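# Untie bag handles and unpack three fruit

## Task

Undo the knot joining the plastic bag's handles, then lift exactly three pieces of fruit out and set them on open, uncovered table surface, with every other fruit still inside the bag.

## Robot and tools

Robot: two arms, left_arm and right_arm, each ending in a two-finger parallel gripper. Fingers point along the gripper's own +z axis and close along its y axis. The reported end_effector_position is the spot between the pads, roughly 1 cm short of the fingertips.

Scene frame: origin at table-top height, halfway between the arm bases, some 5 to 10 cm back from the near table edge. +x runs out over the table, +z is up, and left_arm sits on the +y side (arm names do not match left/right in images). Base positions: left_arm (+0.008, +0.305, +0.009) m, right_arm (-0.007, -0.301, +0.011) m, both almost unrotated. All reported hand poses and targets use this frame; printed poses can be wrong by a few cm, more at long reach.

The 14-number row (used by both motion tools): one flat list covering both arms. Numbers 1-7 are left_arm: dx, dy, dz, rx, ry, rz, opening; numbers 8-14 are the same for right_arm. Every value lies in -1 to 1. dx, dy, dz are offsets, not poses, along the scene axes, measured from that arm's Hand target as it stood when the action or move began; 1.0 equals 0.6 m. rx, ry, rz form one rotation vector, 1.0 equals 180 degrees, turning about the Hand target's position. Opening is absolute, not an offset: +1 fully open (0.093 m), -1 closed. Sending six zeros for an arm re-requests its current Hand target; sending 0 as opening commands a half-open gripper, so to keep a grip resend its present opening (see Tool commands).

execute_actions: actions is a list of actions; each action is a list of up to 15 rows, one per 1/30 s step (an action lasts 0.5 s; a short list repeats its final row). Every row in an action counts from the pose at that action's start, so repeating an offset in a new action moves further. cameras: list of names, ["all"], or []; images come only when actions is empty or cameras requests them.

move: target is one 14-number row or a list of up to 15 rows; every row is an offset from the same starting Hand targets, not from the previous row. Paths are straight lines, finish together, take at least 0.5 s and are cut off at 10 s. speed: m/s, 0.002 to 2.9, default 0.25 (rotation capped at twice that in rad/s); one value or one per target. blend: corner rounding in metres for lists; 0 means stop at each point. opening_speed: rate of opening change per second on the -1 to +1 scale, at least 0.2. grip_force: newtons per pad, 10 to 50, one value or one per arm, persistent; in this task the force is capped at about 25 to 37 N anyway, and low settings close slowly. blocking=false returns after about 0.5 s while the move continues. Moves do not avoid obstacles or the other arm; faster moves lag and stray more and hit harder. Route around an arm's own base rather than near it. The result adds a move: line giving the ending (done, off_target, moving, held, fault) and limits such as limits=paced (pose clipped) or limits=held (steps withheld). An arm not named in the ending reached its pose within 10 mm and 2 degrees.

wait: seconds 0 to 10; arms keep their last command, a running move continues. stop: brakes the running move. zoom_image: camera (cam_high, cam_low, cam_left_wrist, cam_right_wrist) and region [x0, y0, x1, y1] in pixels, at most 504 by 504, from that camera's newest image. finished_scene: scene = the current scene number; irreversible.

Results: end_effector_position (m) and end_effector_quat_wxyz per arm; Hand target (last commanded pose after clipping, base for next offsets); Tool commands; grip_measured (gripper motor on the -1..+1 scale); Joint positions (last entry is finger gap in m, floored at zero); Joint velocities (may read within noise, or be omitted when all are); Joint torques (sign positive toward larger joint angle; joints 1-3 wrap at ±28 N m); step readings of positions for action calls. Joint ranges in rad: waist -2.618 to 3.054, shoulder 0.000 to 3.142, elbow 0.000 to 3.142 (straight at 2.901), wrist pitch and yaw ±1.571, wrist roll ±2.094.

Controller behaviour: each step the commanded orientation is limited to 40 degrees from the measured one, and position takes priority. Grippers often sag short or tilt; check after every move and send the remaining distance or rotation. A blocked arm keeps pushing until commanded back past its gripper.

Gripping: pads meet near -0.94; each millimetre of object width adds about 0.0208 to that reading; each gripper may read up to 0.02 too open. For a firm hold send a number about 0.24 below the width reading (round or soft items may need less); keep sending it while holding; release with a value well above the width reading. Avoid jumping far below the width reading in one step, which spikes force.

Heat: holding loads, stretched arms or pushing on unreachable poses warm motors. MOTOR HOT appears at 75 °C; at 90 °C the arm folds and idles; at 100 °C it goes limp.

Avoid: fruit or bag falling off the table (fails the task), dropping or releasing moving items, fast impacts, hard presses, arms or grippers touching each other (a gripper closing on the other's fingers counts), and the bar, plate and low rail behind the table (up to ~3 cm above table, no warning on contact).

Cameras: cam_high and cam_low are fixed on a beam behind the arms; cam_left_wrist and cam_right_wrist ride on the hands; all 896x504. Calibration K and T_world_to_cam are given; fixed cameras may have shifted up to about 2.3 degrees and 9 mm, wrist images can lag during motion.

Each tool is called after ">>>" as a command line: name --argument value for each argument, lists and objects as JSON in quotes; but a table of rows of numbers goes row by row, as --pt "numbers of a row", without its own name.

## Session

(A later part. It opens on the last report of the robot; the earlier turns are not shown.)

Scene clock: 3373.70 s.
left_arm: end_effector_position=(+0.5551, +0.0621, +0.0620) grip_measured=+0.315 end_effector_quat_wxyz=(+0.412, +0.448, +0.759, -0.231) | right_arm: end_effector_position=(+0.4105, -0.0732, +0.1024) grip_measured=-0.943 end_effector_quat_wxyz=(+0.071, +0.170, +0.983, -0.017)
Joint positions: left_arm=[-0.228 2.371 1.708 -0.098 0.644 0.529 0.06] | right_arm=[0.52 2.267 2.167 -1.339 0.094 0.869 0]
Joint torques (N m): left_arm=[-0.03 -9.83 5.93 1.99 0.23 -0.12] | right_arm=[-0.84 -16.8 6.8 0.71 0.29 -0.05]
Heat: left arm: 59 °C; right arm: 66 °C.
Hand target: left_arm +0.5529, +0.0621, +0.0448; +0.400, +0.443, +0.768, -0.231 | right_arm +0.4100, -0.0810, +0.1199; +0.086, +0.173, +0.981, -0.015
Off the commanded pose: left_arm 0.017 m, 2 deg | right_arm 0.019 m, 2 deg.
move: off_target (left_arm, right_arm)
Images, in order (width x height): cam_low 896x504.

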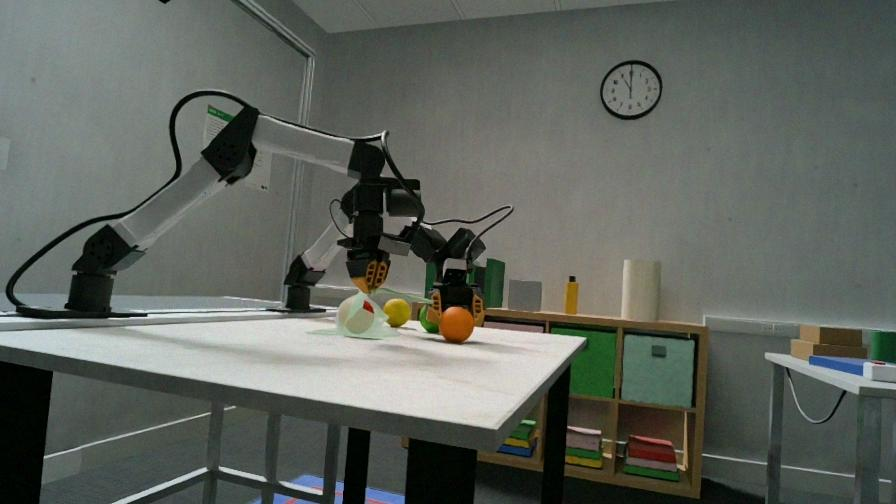

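>>> move --target '[0,0,-0.006,0,0,0,0.2,0,0,0,0,0,0,-1]' --speed 0.03 --cameras '["cam_low"]'

>>> zoom_image --camera "cam_low" --region '[400, 280, 500, 350]'

Scene clock: 3380.83 s.
left_arm: end_effector_position=(+0.5564, +0.0617, +0.0617) grip_measured=+0.315 end_effector_quat_wxyz=(+0.415, +0.449, +0.757, -0.230) | right_arm: end_effector_position=(+0.4105, -0.0732, +0.1024) grip_measured=-0.943 end_effector_quat_wxyz=(+0.071, +0.170, +0.983, -0.017)
Joint positions: left_arm=[-0.228 2.374 1.708 -0.087 0.644 0.529 0.06] | right_arm=[0.52 2.267 2.167 -1.339 0.094 0.869 0]
Joint torques (N m): left_arm=[-0.08 -9.63 5.57 2 0.24 -0.12] | right_arm=[-0.83 -16.87 6.78 0.71 0.3 -0.08]
Heat: left arm: 61 °C; right arm: 67 °C.
Hand target: left_arm +0.5529, +0.0621, +0.0411; +0.400, +0.443, +0.768, -0.231 | right_arm +0.4100, -0.0810, +0.1199; +0.086, +0.173, +0.981, -0.015
Off the commanded pose: left_arm 0.021 m, 2 deg | right_arm 0.019 m, 2 deg.
move: off_target (left_arm, right_arm)
Images, in order (width x height): cam_low 896x504.

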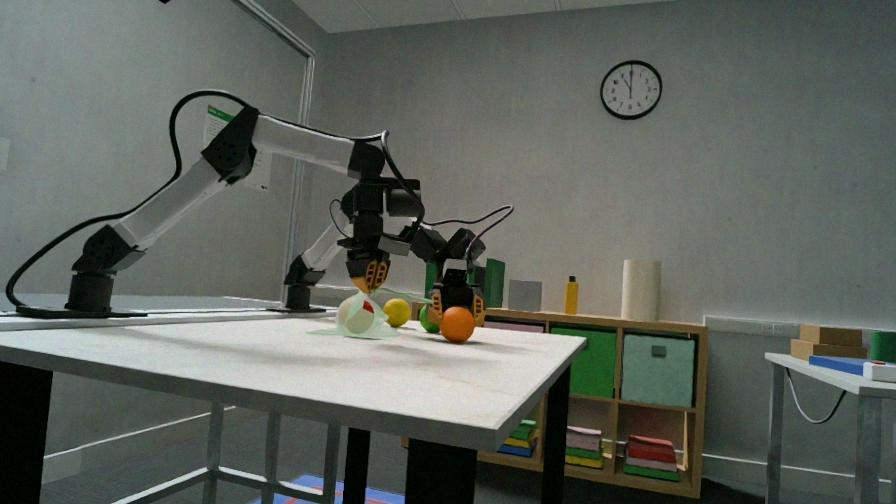

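Scaled by 5.040 from the camera's 896x504 image, which has a finer 1280x720 frame.

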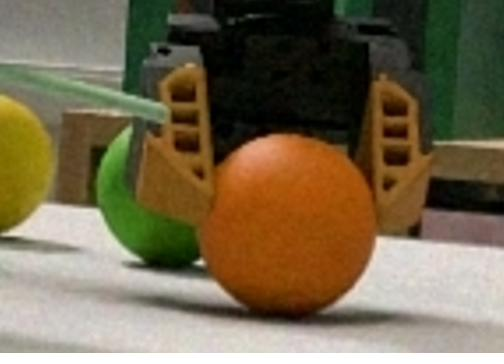

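>>> move --target '[0,0,0.006,0,0,0,0.2,0,0,0,0,0,0,-1]' --speed 0.05

>>> move --target '[0,0,0,0,0,0,0.75,0,0,0,0,0,0,-1]' --opening_speed 0.3 --cameras '["cam_low","cam_left_wrist"]'

Scene clock: 3388.17 s.
left_arm: end_effector_position=(+0.5564, +0.0618, +0.0614) grip_measured=+0.315 end_effector_quat_wxyz=(+0.416, +0.449, +0.757, -0.229) | right_arm: end_effector_position=(+0.4105, -0.0732, +0.1024) grip_measured=-0.943 end_effector_quat_wxyz=(+0.071, +0.170, +0.983, -0.017)
Joint positions: left_arm=[-0.228 2.374 1.705 -0.083 0.644 0.529 0.06] | right_arm=[0.52 2.267 2.167 -1.339 0.094 0.869 0]
Joint torques (N m): left_arm=[-0.01 -10.04 6.13 1.87 0.23 -0.11] | right_arm=[-0.88 -16.94 6.93 0.69 0.29 -0.07]
Heat: left arm: 62 °C; right arm: 67 °C.
Hand target: left_arm +0.5529, +0.0621, +0.0448; +0.400, +0.443, +0.768, -0.231 | right_arm +0.4100, -0.0810, +0.1199; +0.086, +0.173, +0.981, -0.015
Off the commanded pose: left_arm 0.017 m, 2 deg | right_arm 0.019 m, 2 deg.
move: off_target (left_arm, right_arm)

Scene clock: 3390.20 s.
left_arm: end_effector_position=(+0.5564, +0.0618, +0.0614) grip_measured=+0.748 end_effector_quat_wxyz=(+0.416, +0.449, +0.757, -0.229) | right_arm: end_effector_position=(+0.4105, -0.0732, +0.1024) grip_measured=-0.943 end_effector_quat_wxyz=(+0.071, +0.170, +0.983, -0.017)
Joint positions: left_arm=[-0.228 2.374 1.705 -0.083 0.644 0.529 0.081] | right_arm=[0.52 2.267 2.167 -1.339 0.094 0.869 0]
Joint torques (N m): left_arm=[-0.08 -9.98 6.23 1.86 0.24 -0.12] | right_arm=[-0.84 -16.88 6.79 0.69 0.28 -0.02]
Heat: left arm: 62 °C; right arm: 67 °C.
Hand target: left_arm +0.5529, +0.0621, +0.0448; +0.400, +0.443, +0.768, -0.231 | right_arm +0.4100, -0.0810, +0.1199; +0.086, +0.173, +0.981, -0.015
Off the commanded pose: left_arm 0.017 m, 2 deg | right_arm 0.019 m, 2 deg.
move: off_target (left_arm, right_arm)
camera_calibration:
cam_left_wrist: T_world_to_cam=[[-0.874329, -0.484537, -0.0278013, 0.517275], [-0.397519, 0.747819, -0.531738, 0.247346], [0.278437, -0.453863, -0.846452, 0.0140622], [0, 0, 0, 1]] pos_world=[0.546677, 0.0720512, 0.157807]
Images, in order (width x height): cam_low 896x504, cam_left_wrist 896x504.

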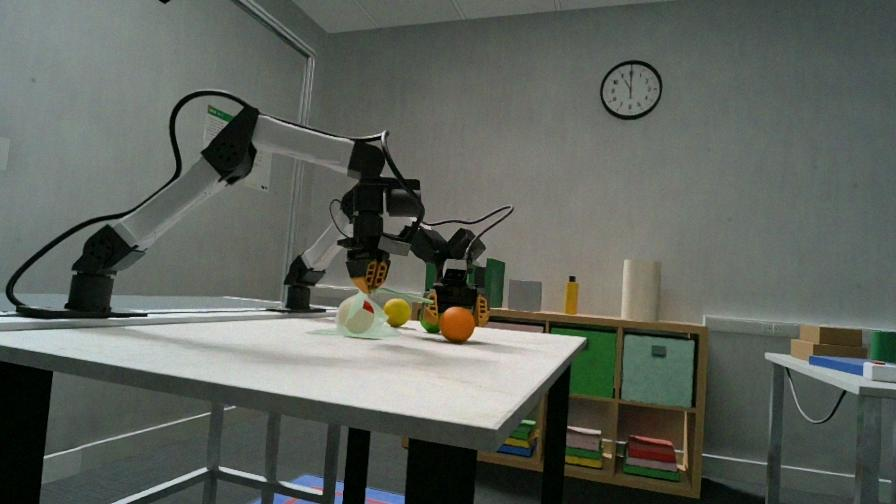

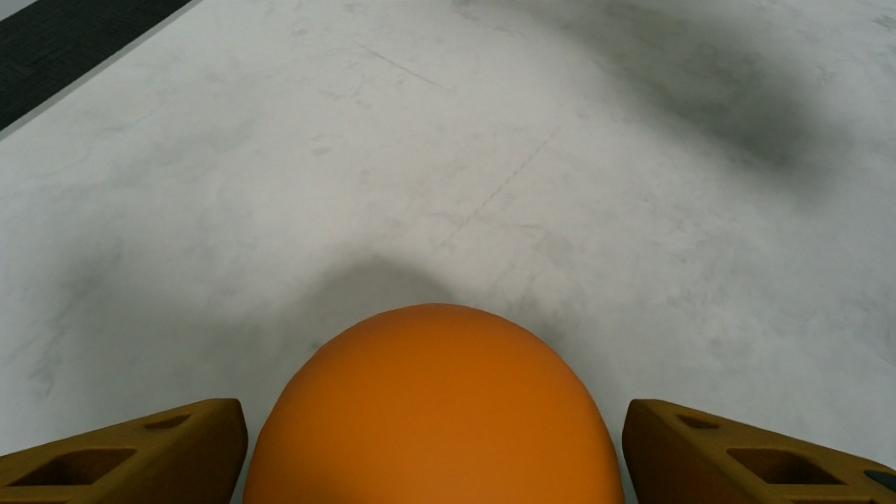

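>>> move --pt "-0.0683 0.118 0.12 0 0 0 0.75 0 0 0 0 0 0 -1" --pt "-0.15 0.22 0.3 0 0 0 0.75 0 0 0 0 0 0 -1" --speed '[0.06,0.12]' --blend 0.02 --cameras '["all"]'

>>> zoom_image --camera "cam_low" --region '[290, 250, 490, 360]'

>>> zoom_image --camera "cam_high" --region '[410, 180, 610, 320]'

Scene clock: 3405.13 s.
left_arm: end_effector_position=(+0.4644, +0.1934, +0.2115) grip_measured=+0.748 end_effector_quat_wxyz=(+0.392, +0.438, +0.774, -0.235) | right_arm: end_effector_position=(+0.4105, -0.0732, +0.1024) grip_measured=-0.943 end_effector_quat_wxyz=(+0.071, +0.170, +0.983, -0.017)
Joint positions: left_arm=[0.045 1.875 1.609 -0.727 0.807 0.796 0.081] | right_arm=[0.52 2.267 2.167 -1.339 0.094 0.869 0]
Joint torques (N m): left_arm=[0.64 -9.83 8.7 1.32 0.55 0.04] | right_arm=[-0.81 -16.84 6.84 0.71 0.32 -0.07]
Heat: left arm: 64 °C; right arm: 67 °C.
Hand target: left_arm +0.4629, +0.1942, +0.2247; +0.400, +0.443, +0.768, -0.231 | right_arm +0.4100, -0.0810, +0.1199; +0.086, +0.173, +0.981, -0.015
Off the commanded pose: left_arm 0.013 m, 1 deg | right_arm 0.019 m, 2 deg.
move: off_target (left_arm, right_arm)
camera_calibration:
cam_left_wrist: T_world_to_cam=[[-0.866535, -0.498726, 0.0197304, 0.493868], [-0.441155, 0.746817, -0.497641, 0.205369], [0.233451, -0.439927, -0.867159, 0.249092], [0, 0, 0, 1]] pos_world=[0.460402, 0.202514, 0.308458]
cam_right_wrist: T_world_to_cam=[[-0.32838, -0.944495, 0.00977312, 0.0644668], [-0.908573, 0.318685, 0.270065, 0.408426], [-0.258189, 0.0798043, -0.962793, 0.29638], [0, 0, 0, 1]] pos_world=[0.468777, -0.0929232, 0.174421]

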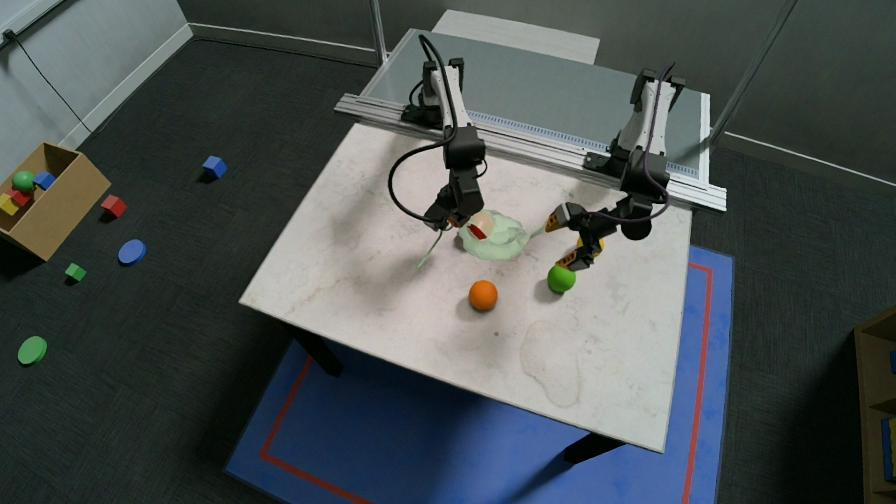

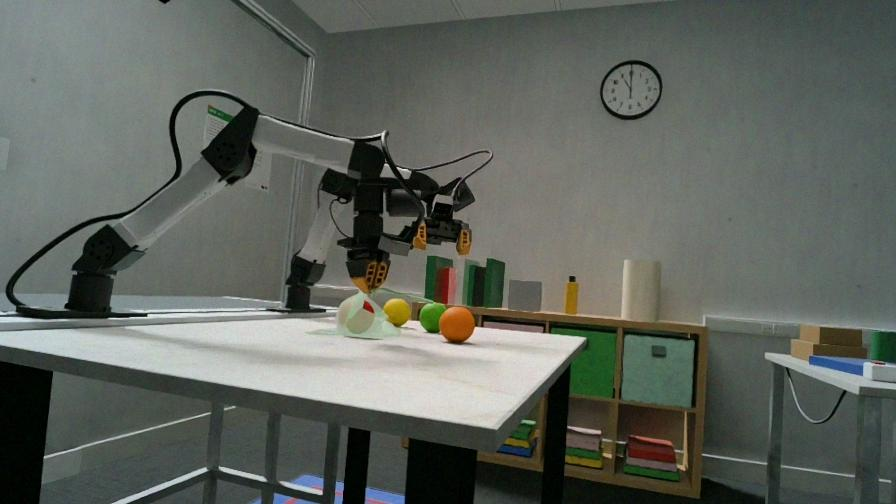

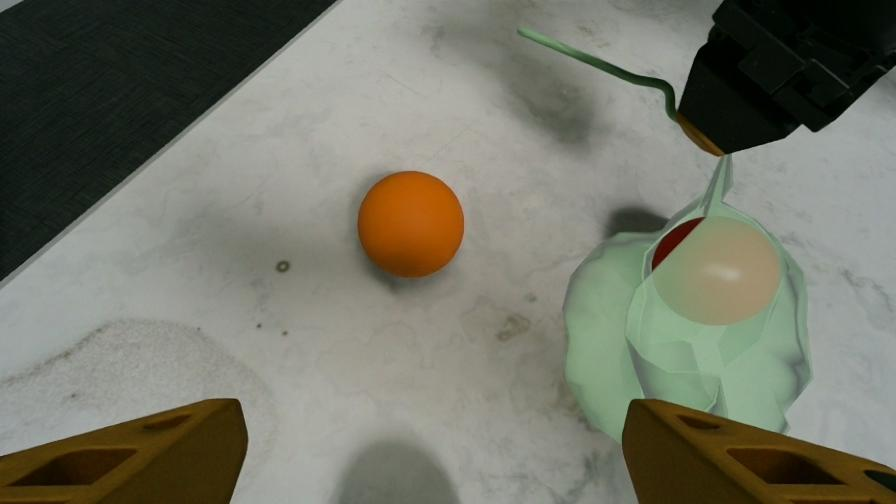

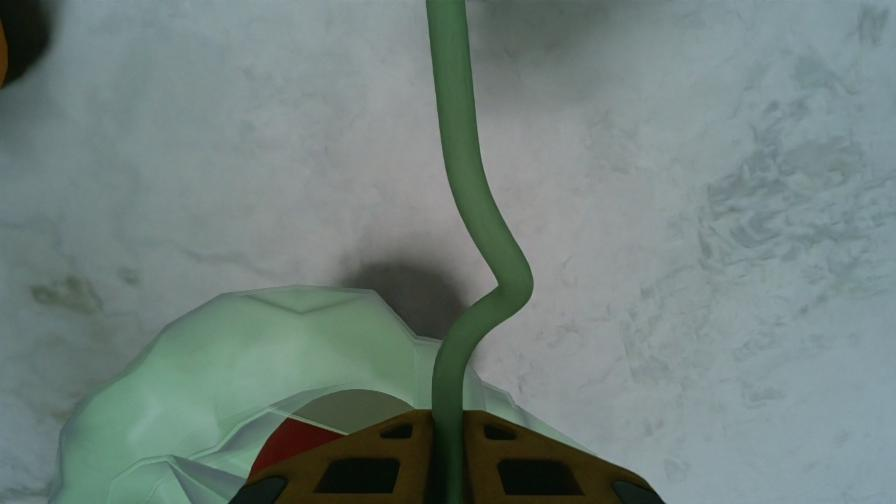

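Scaled by 2.520 from the camera's 896x504 image, which has a finer 1280x720 frame.

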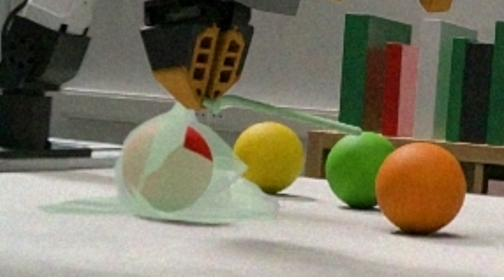

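Scaled by 2.520 from the camera's 896x504 image, which has a finer 1280x720 frame.

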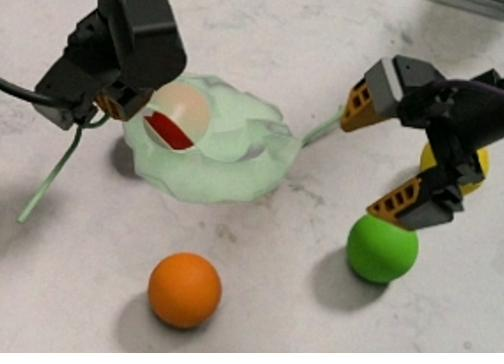

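>>> move --pt "0 0 0 0 0 0 0.75 0.067 0.1 -0.03 0 0 0 -1" --pt "0 0 0 0 0 0 0.75 0.067 0.11 -0.165 0 0 0 -1" --speed 0.07 --blend 0.015 --cameras '["all"]'

>>> zoom_image --camera "cam_low" --region '[290, 250, 490, 360]'

>>> zoom_image --camera "cam_high" --region '[410, 180, 610, 320]'

Scene clock: 3425.60 s.
left_arm: end_effector_position=(+0.4643, +0.1934, +0.2115) grip_measured=+0.748 end_effector_quat_wxyz=(+0.392, +0.438, +0.774, -0.235) | right_arm: end_effector_position=(+0.4474, -0.0164, +0.0183) grip_measured=-0.943 end_effector_quat_wxyz=(+0.074, +0.170, +0.982, -0.019)
Joint positions: left_arm=[0.045 1.875 1.609 -0.727 0.807 0.797 0.081] | right_arm=[0.585 2.669 2.576 -1.352 0.109 0.933 0]
Joint torques (N m): left_arm=[0.57 -9.74 8.7 1.29 0.55 0.07] | right_arm=[-0.05 -16.34 5.33 1.15 0.24 0.08]
Heat: left arm: 65 °C; right arm: 67 °C.
Hand target: left_arm +0.4629, +0.1942, +0.2247; +0.400, +0.443, +0.768, -0.231 | right_arm +0.4502, -0.0150, +0.0210; +0.086, +0.173, +0.981, -0.015
Off the commanded pose: left_arm 0.013 m, 1 deg | right_arm 0.004 m, 2 deg.
elbow stopped short (right arm): the move would have taken joint 3 (elbow) straighter than the controller allows.
move: off_target (left_arm)
camera_calibration:
cam_left_wrist: T_world_to_cam=[[-0.866645, -0.498534, 0.0197463, 0.493877], [-0.441044, 0.747002, -0.497461, 0.205176], [0.233251, -0.439832, -0.867261, 0.249109], [0, 0, 0, 1]] pos_world=[0.460403, 0.202514, 0.308358]
cam_right_wrist: T_world_to_cam=[[-0.328478, -0.94441, 0.0138794, 0.131102], [-0.909697, 0.320289, 0.264323, 0.447201], [-0.254075, 0.0741981, -0.964334, 0.21843], [0, 0, 0, 1]] pos_world=[0.505379, -0.0356265, 0.0906139]

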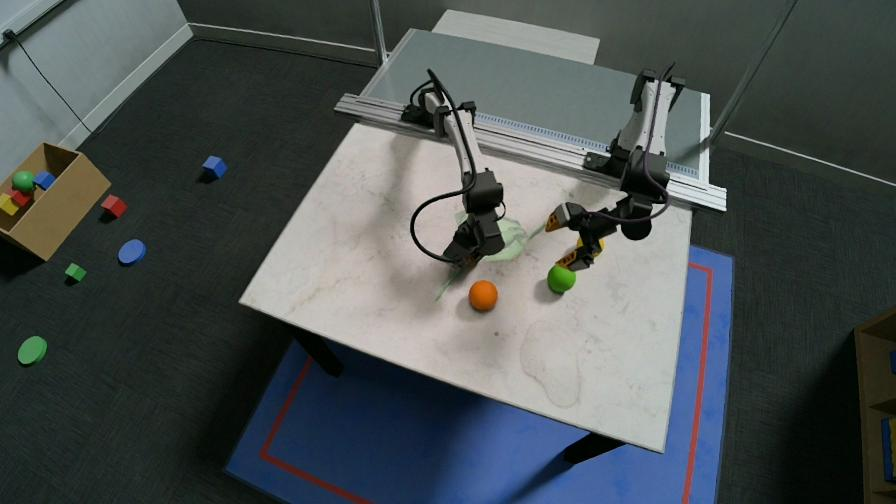

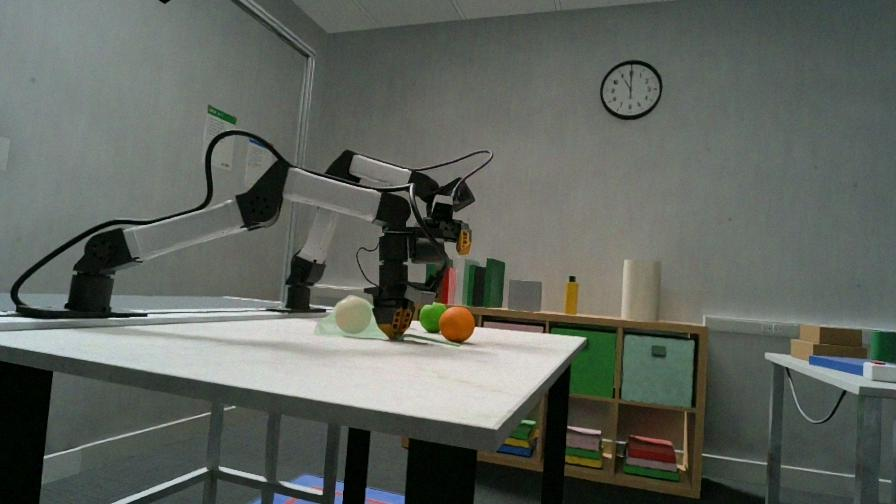

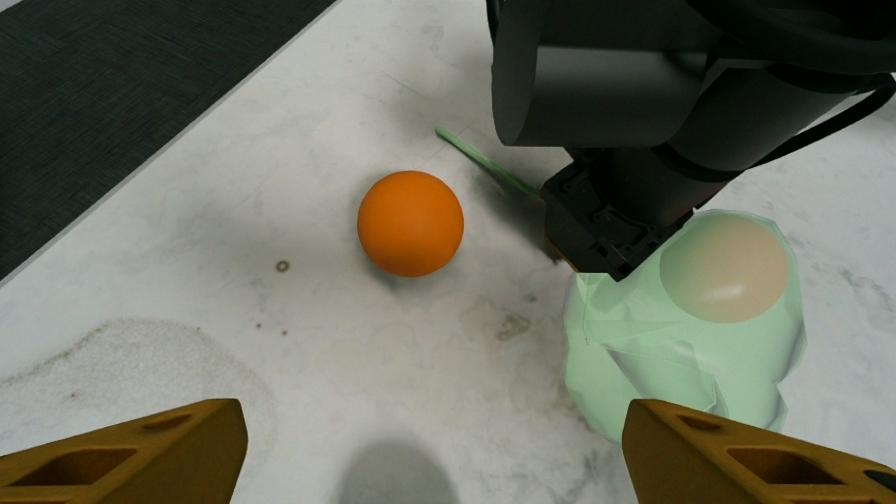

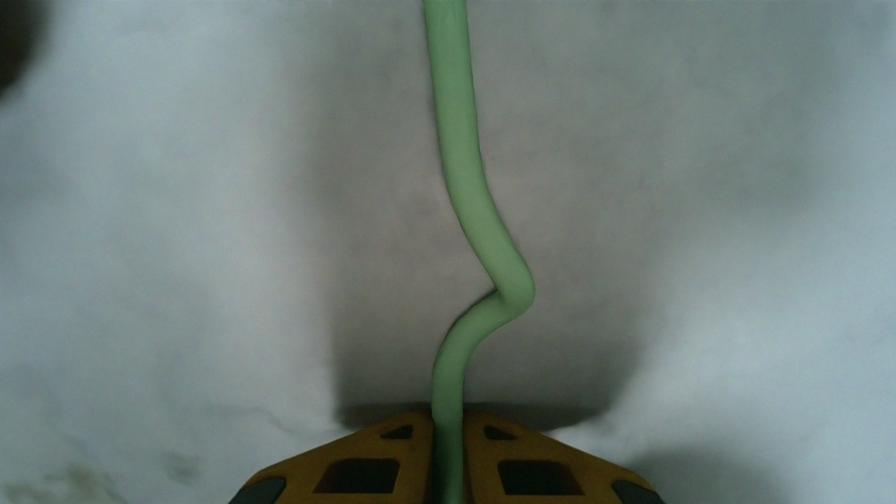

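Scaled by 2.520 from the camera's 896x504 image, which has a finer 1280x720 frame.

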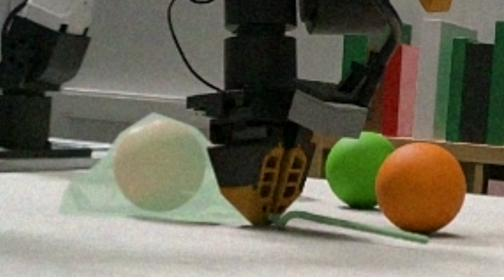

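Scaled by 2.520 from the camera's 896x504 image, which has a finer 1280x720 frame.

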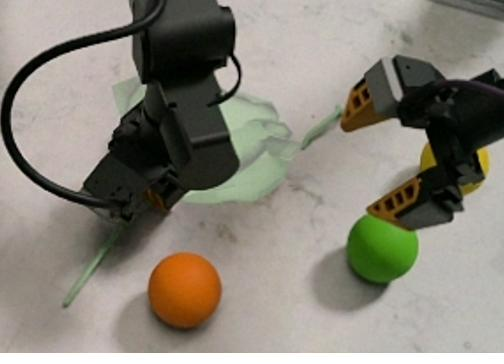

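>>> move --target '[0,0,0,0,0,0,0.75,0,0,0,0,0,0,-0.5]' --opening_speed 0.5

>>> move --pt "0 0 0 0 0 0 0.75 0.0 0 0.15 0 0 0 -0.5" --pt "-0.1 0.12 0 0 0 0 0.75 -0.2 -0.25 0.25 0 0 0 -0.5" --speed '[0.08,0.2]' --blend 0.02 --cameras '["all"]'

>>> zoom_image --camera "cam_low" --region '[290, 250, 490, 360]'

>>> zoom_image --camera "cam_high" --region '[410, 180, 610, 320]'

Scene clock: 3441.97 s.
left_arm: end_effector_position=(+0.4643, +0.1934, +0.2115) grip_measured=+0.748 end_effector_quat_wxyz=(+0.392, +0.438, +0.774, -0.235) | right_arm: end_effector_position=(+0.4444, -0.0216, +0.0189) grip_measured=-0.502 end_effector_quat_wxyz=(+0.072, +0.170, +0.982, -0.033)
Joint positions: left_arm=[0.045 1.875 1.609 -0.727 0.807 0.797 0.081] | right_arm=[0.585 2.668 2.576 -1.375 0.125 0.933 0.021]
Joint torques (N m): left_arm=[0.54 -9.73 8.75 1.29 0.55 0.09] | right_arm=[0.05 -16.32 5.52 1.31 0.11 0.08]
Heat: left arm: 65 °C; right arm: 73 °C.
Hand target: left_arm +0.4629, +0.1942, +0.2247; +0.400, +0.443, +0.768, -0.231 | right_arm +0.4503, -0.0150, +0.0210; +0.086, +0.173, +0.981, -0.015
Off the commanded pose: left_arm 0.013 m, 1 deg | right_arm 0.009 m, 3 deg.
move: off_target (left_arm, right_arm)

Scene clock: 3444.87 s.
left_arm: end_effector_position=(+0.4097, +0.2672, +0.2216) grip_measured=+0.748 end_effector_quat_wxyz=(+0.401, +0.442, +0.769, -0.229) | right_arm: end_effector_position=(+0.3319, -0.1636, +0.1660) grip_measured=-0.501 end_effector_quat_wxyz=(+0.079, +0.173, +0.981, -0.024)
Joint positions: left_arm=[0.264 1.744 1.507 -0.958 0.91 1.095 0.081] | right_arm=[0.411 1.776 1.682 -1.33 0.101 0.766 0.021]
Joint torques (N m): left_arm=[0.47 -8.83 5.79 0.93 0.67 0.09] | right_arm=[-0.68 -11.1 6.75 0.93 0.04 -0.09]
Heat: left arm: 65 °C; right arm: 72 °C.
Hand target: left_arm +0.4029, +0.2661, +0.2247; +0.400, +0.443, +0.768, -0.231 | right_arm +0.3303, -0.1649, +0.1710; +0.086, +0.173, +0.981, -0.015
Off the commanded pose: left_arm 0.007 m, 0 deg | right_arm 0.005 m, 1 deg.
elbow stopped short (right arm): the move would have taken joint 3 (elbow) straighter than the controller allows.
move: done
camera_calibration:
cam_left_wrist: T_world_to_cam=[[-0.86717, -0.498006, -0.00249005, 0.488015], [-0.428381, 0.748463, -0.506254, 0.127418], [0.253981, -0.437941, -0.862381, 0.293058], [0, 0, 0, 1]] pos_world=[0.403344, 0.276009, 0.318448]
cam_right_wrist: T_world_to_cam=[[-0.335304, -0.941862, 0.0216063, -0.046614], [-0.909725, 0.329654, 0.252445, 0.353797], [-0.244891, 0.0649902, -0.96737, 0.338347], [0, 0, 0, 1]] pos_world=[0.389086, -0.182524, 0.238999]

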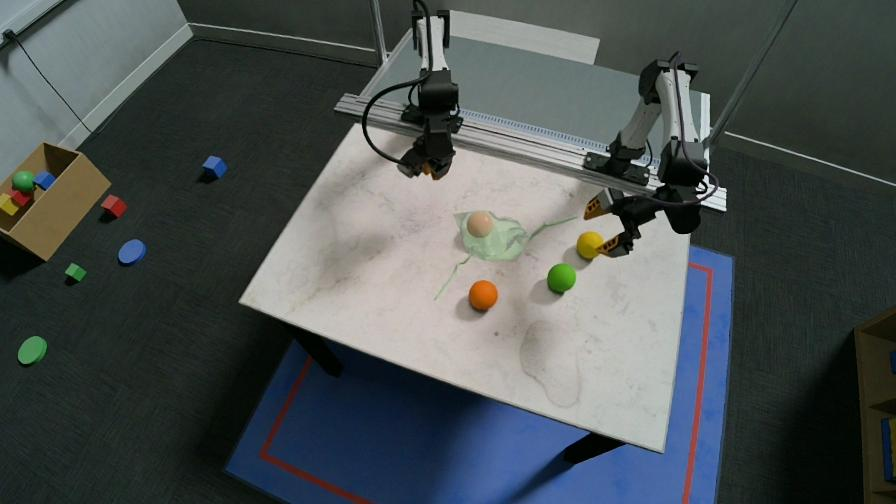

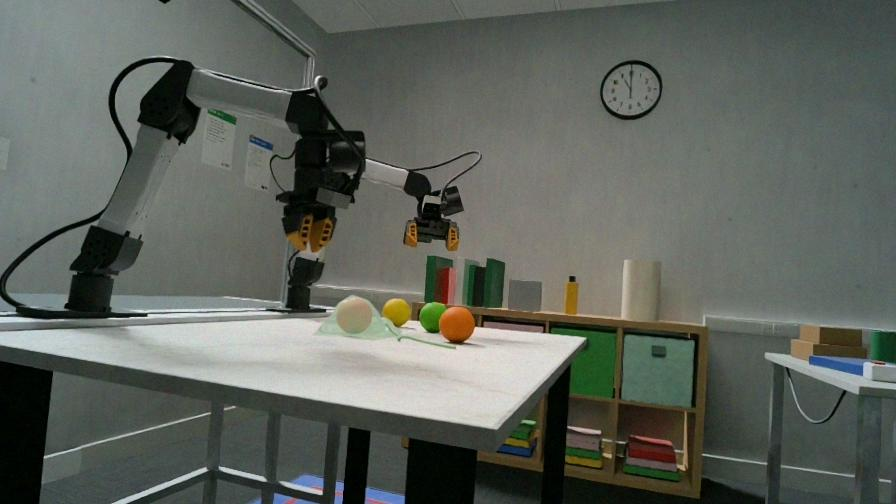

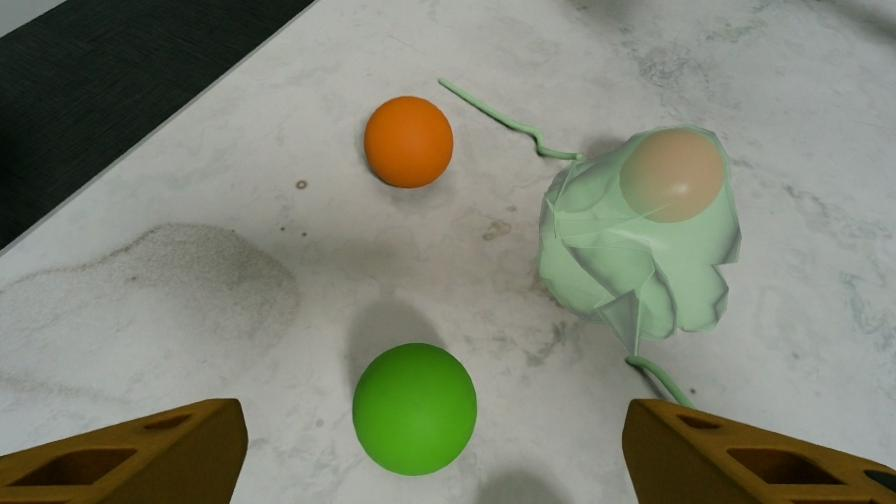

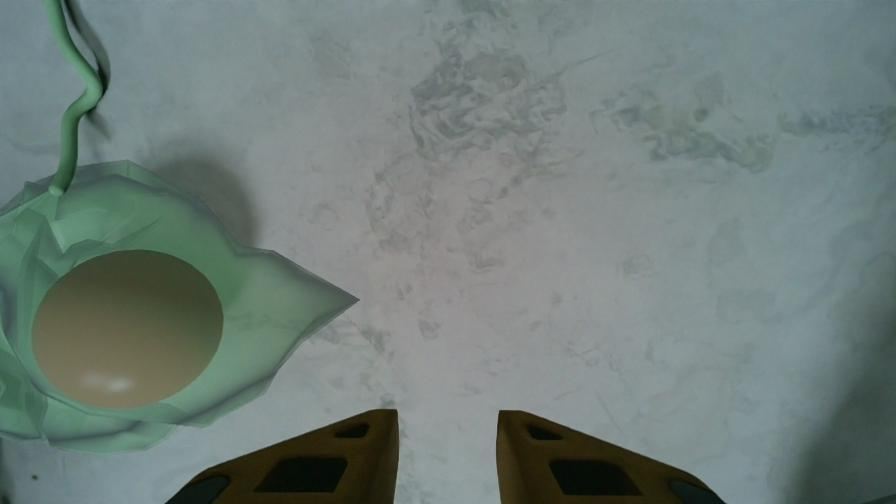

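Scaled by 2.520 from the camera's 896x504 image, which has a finer 1280x720 frame.

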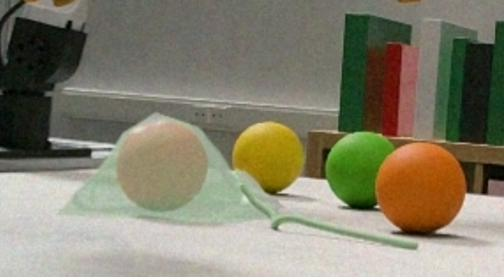

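Scaled by 2.520 from the camera's 896x504 image, which has a finer 1280x720 frame.

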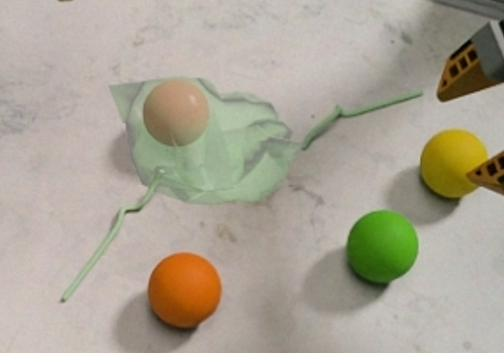

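>>> finished_scene --scene 1

The scene is finished: the task was done.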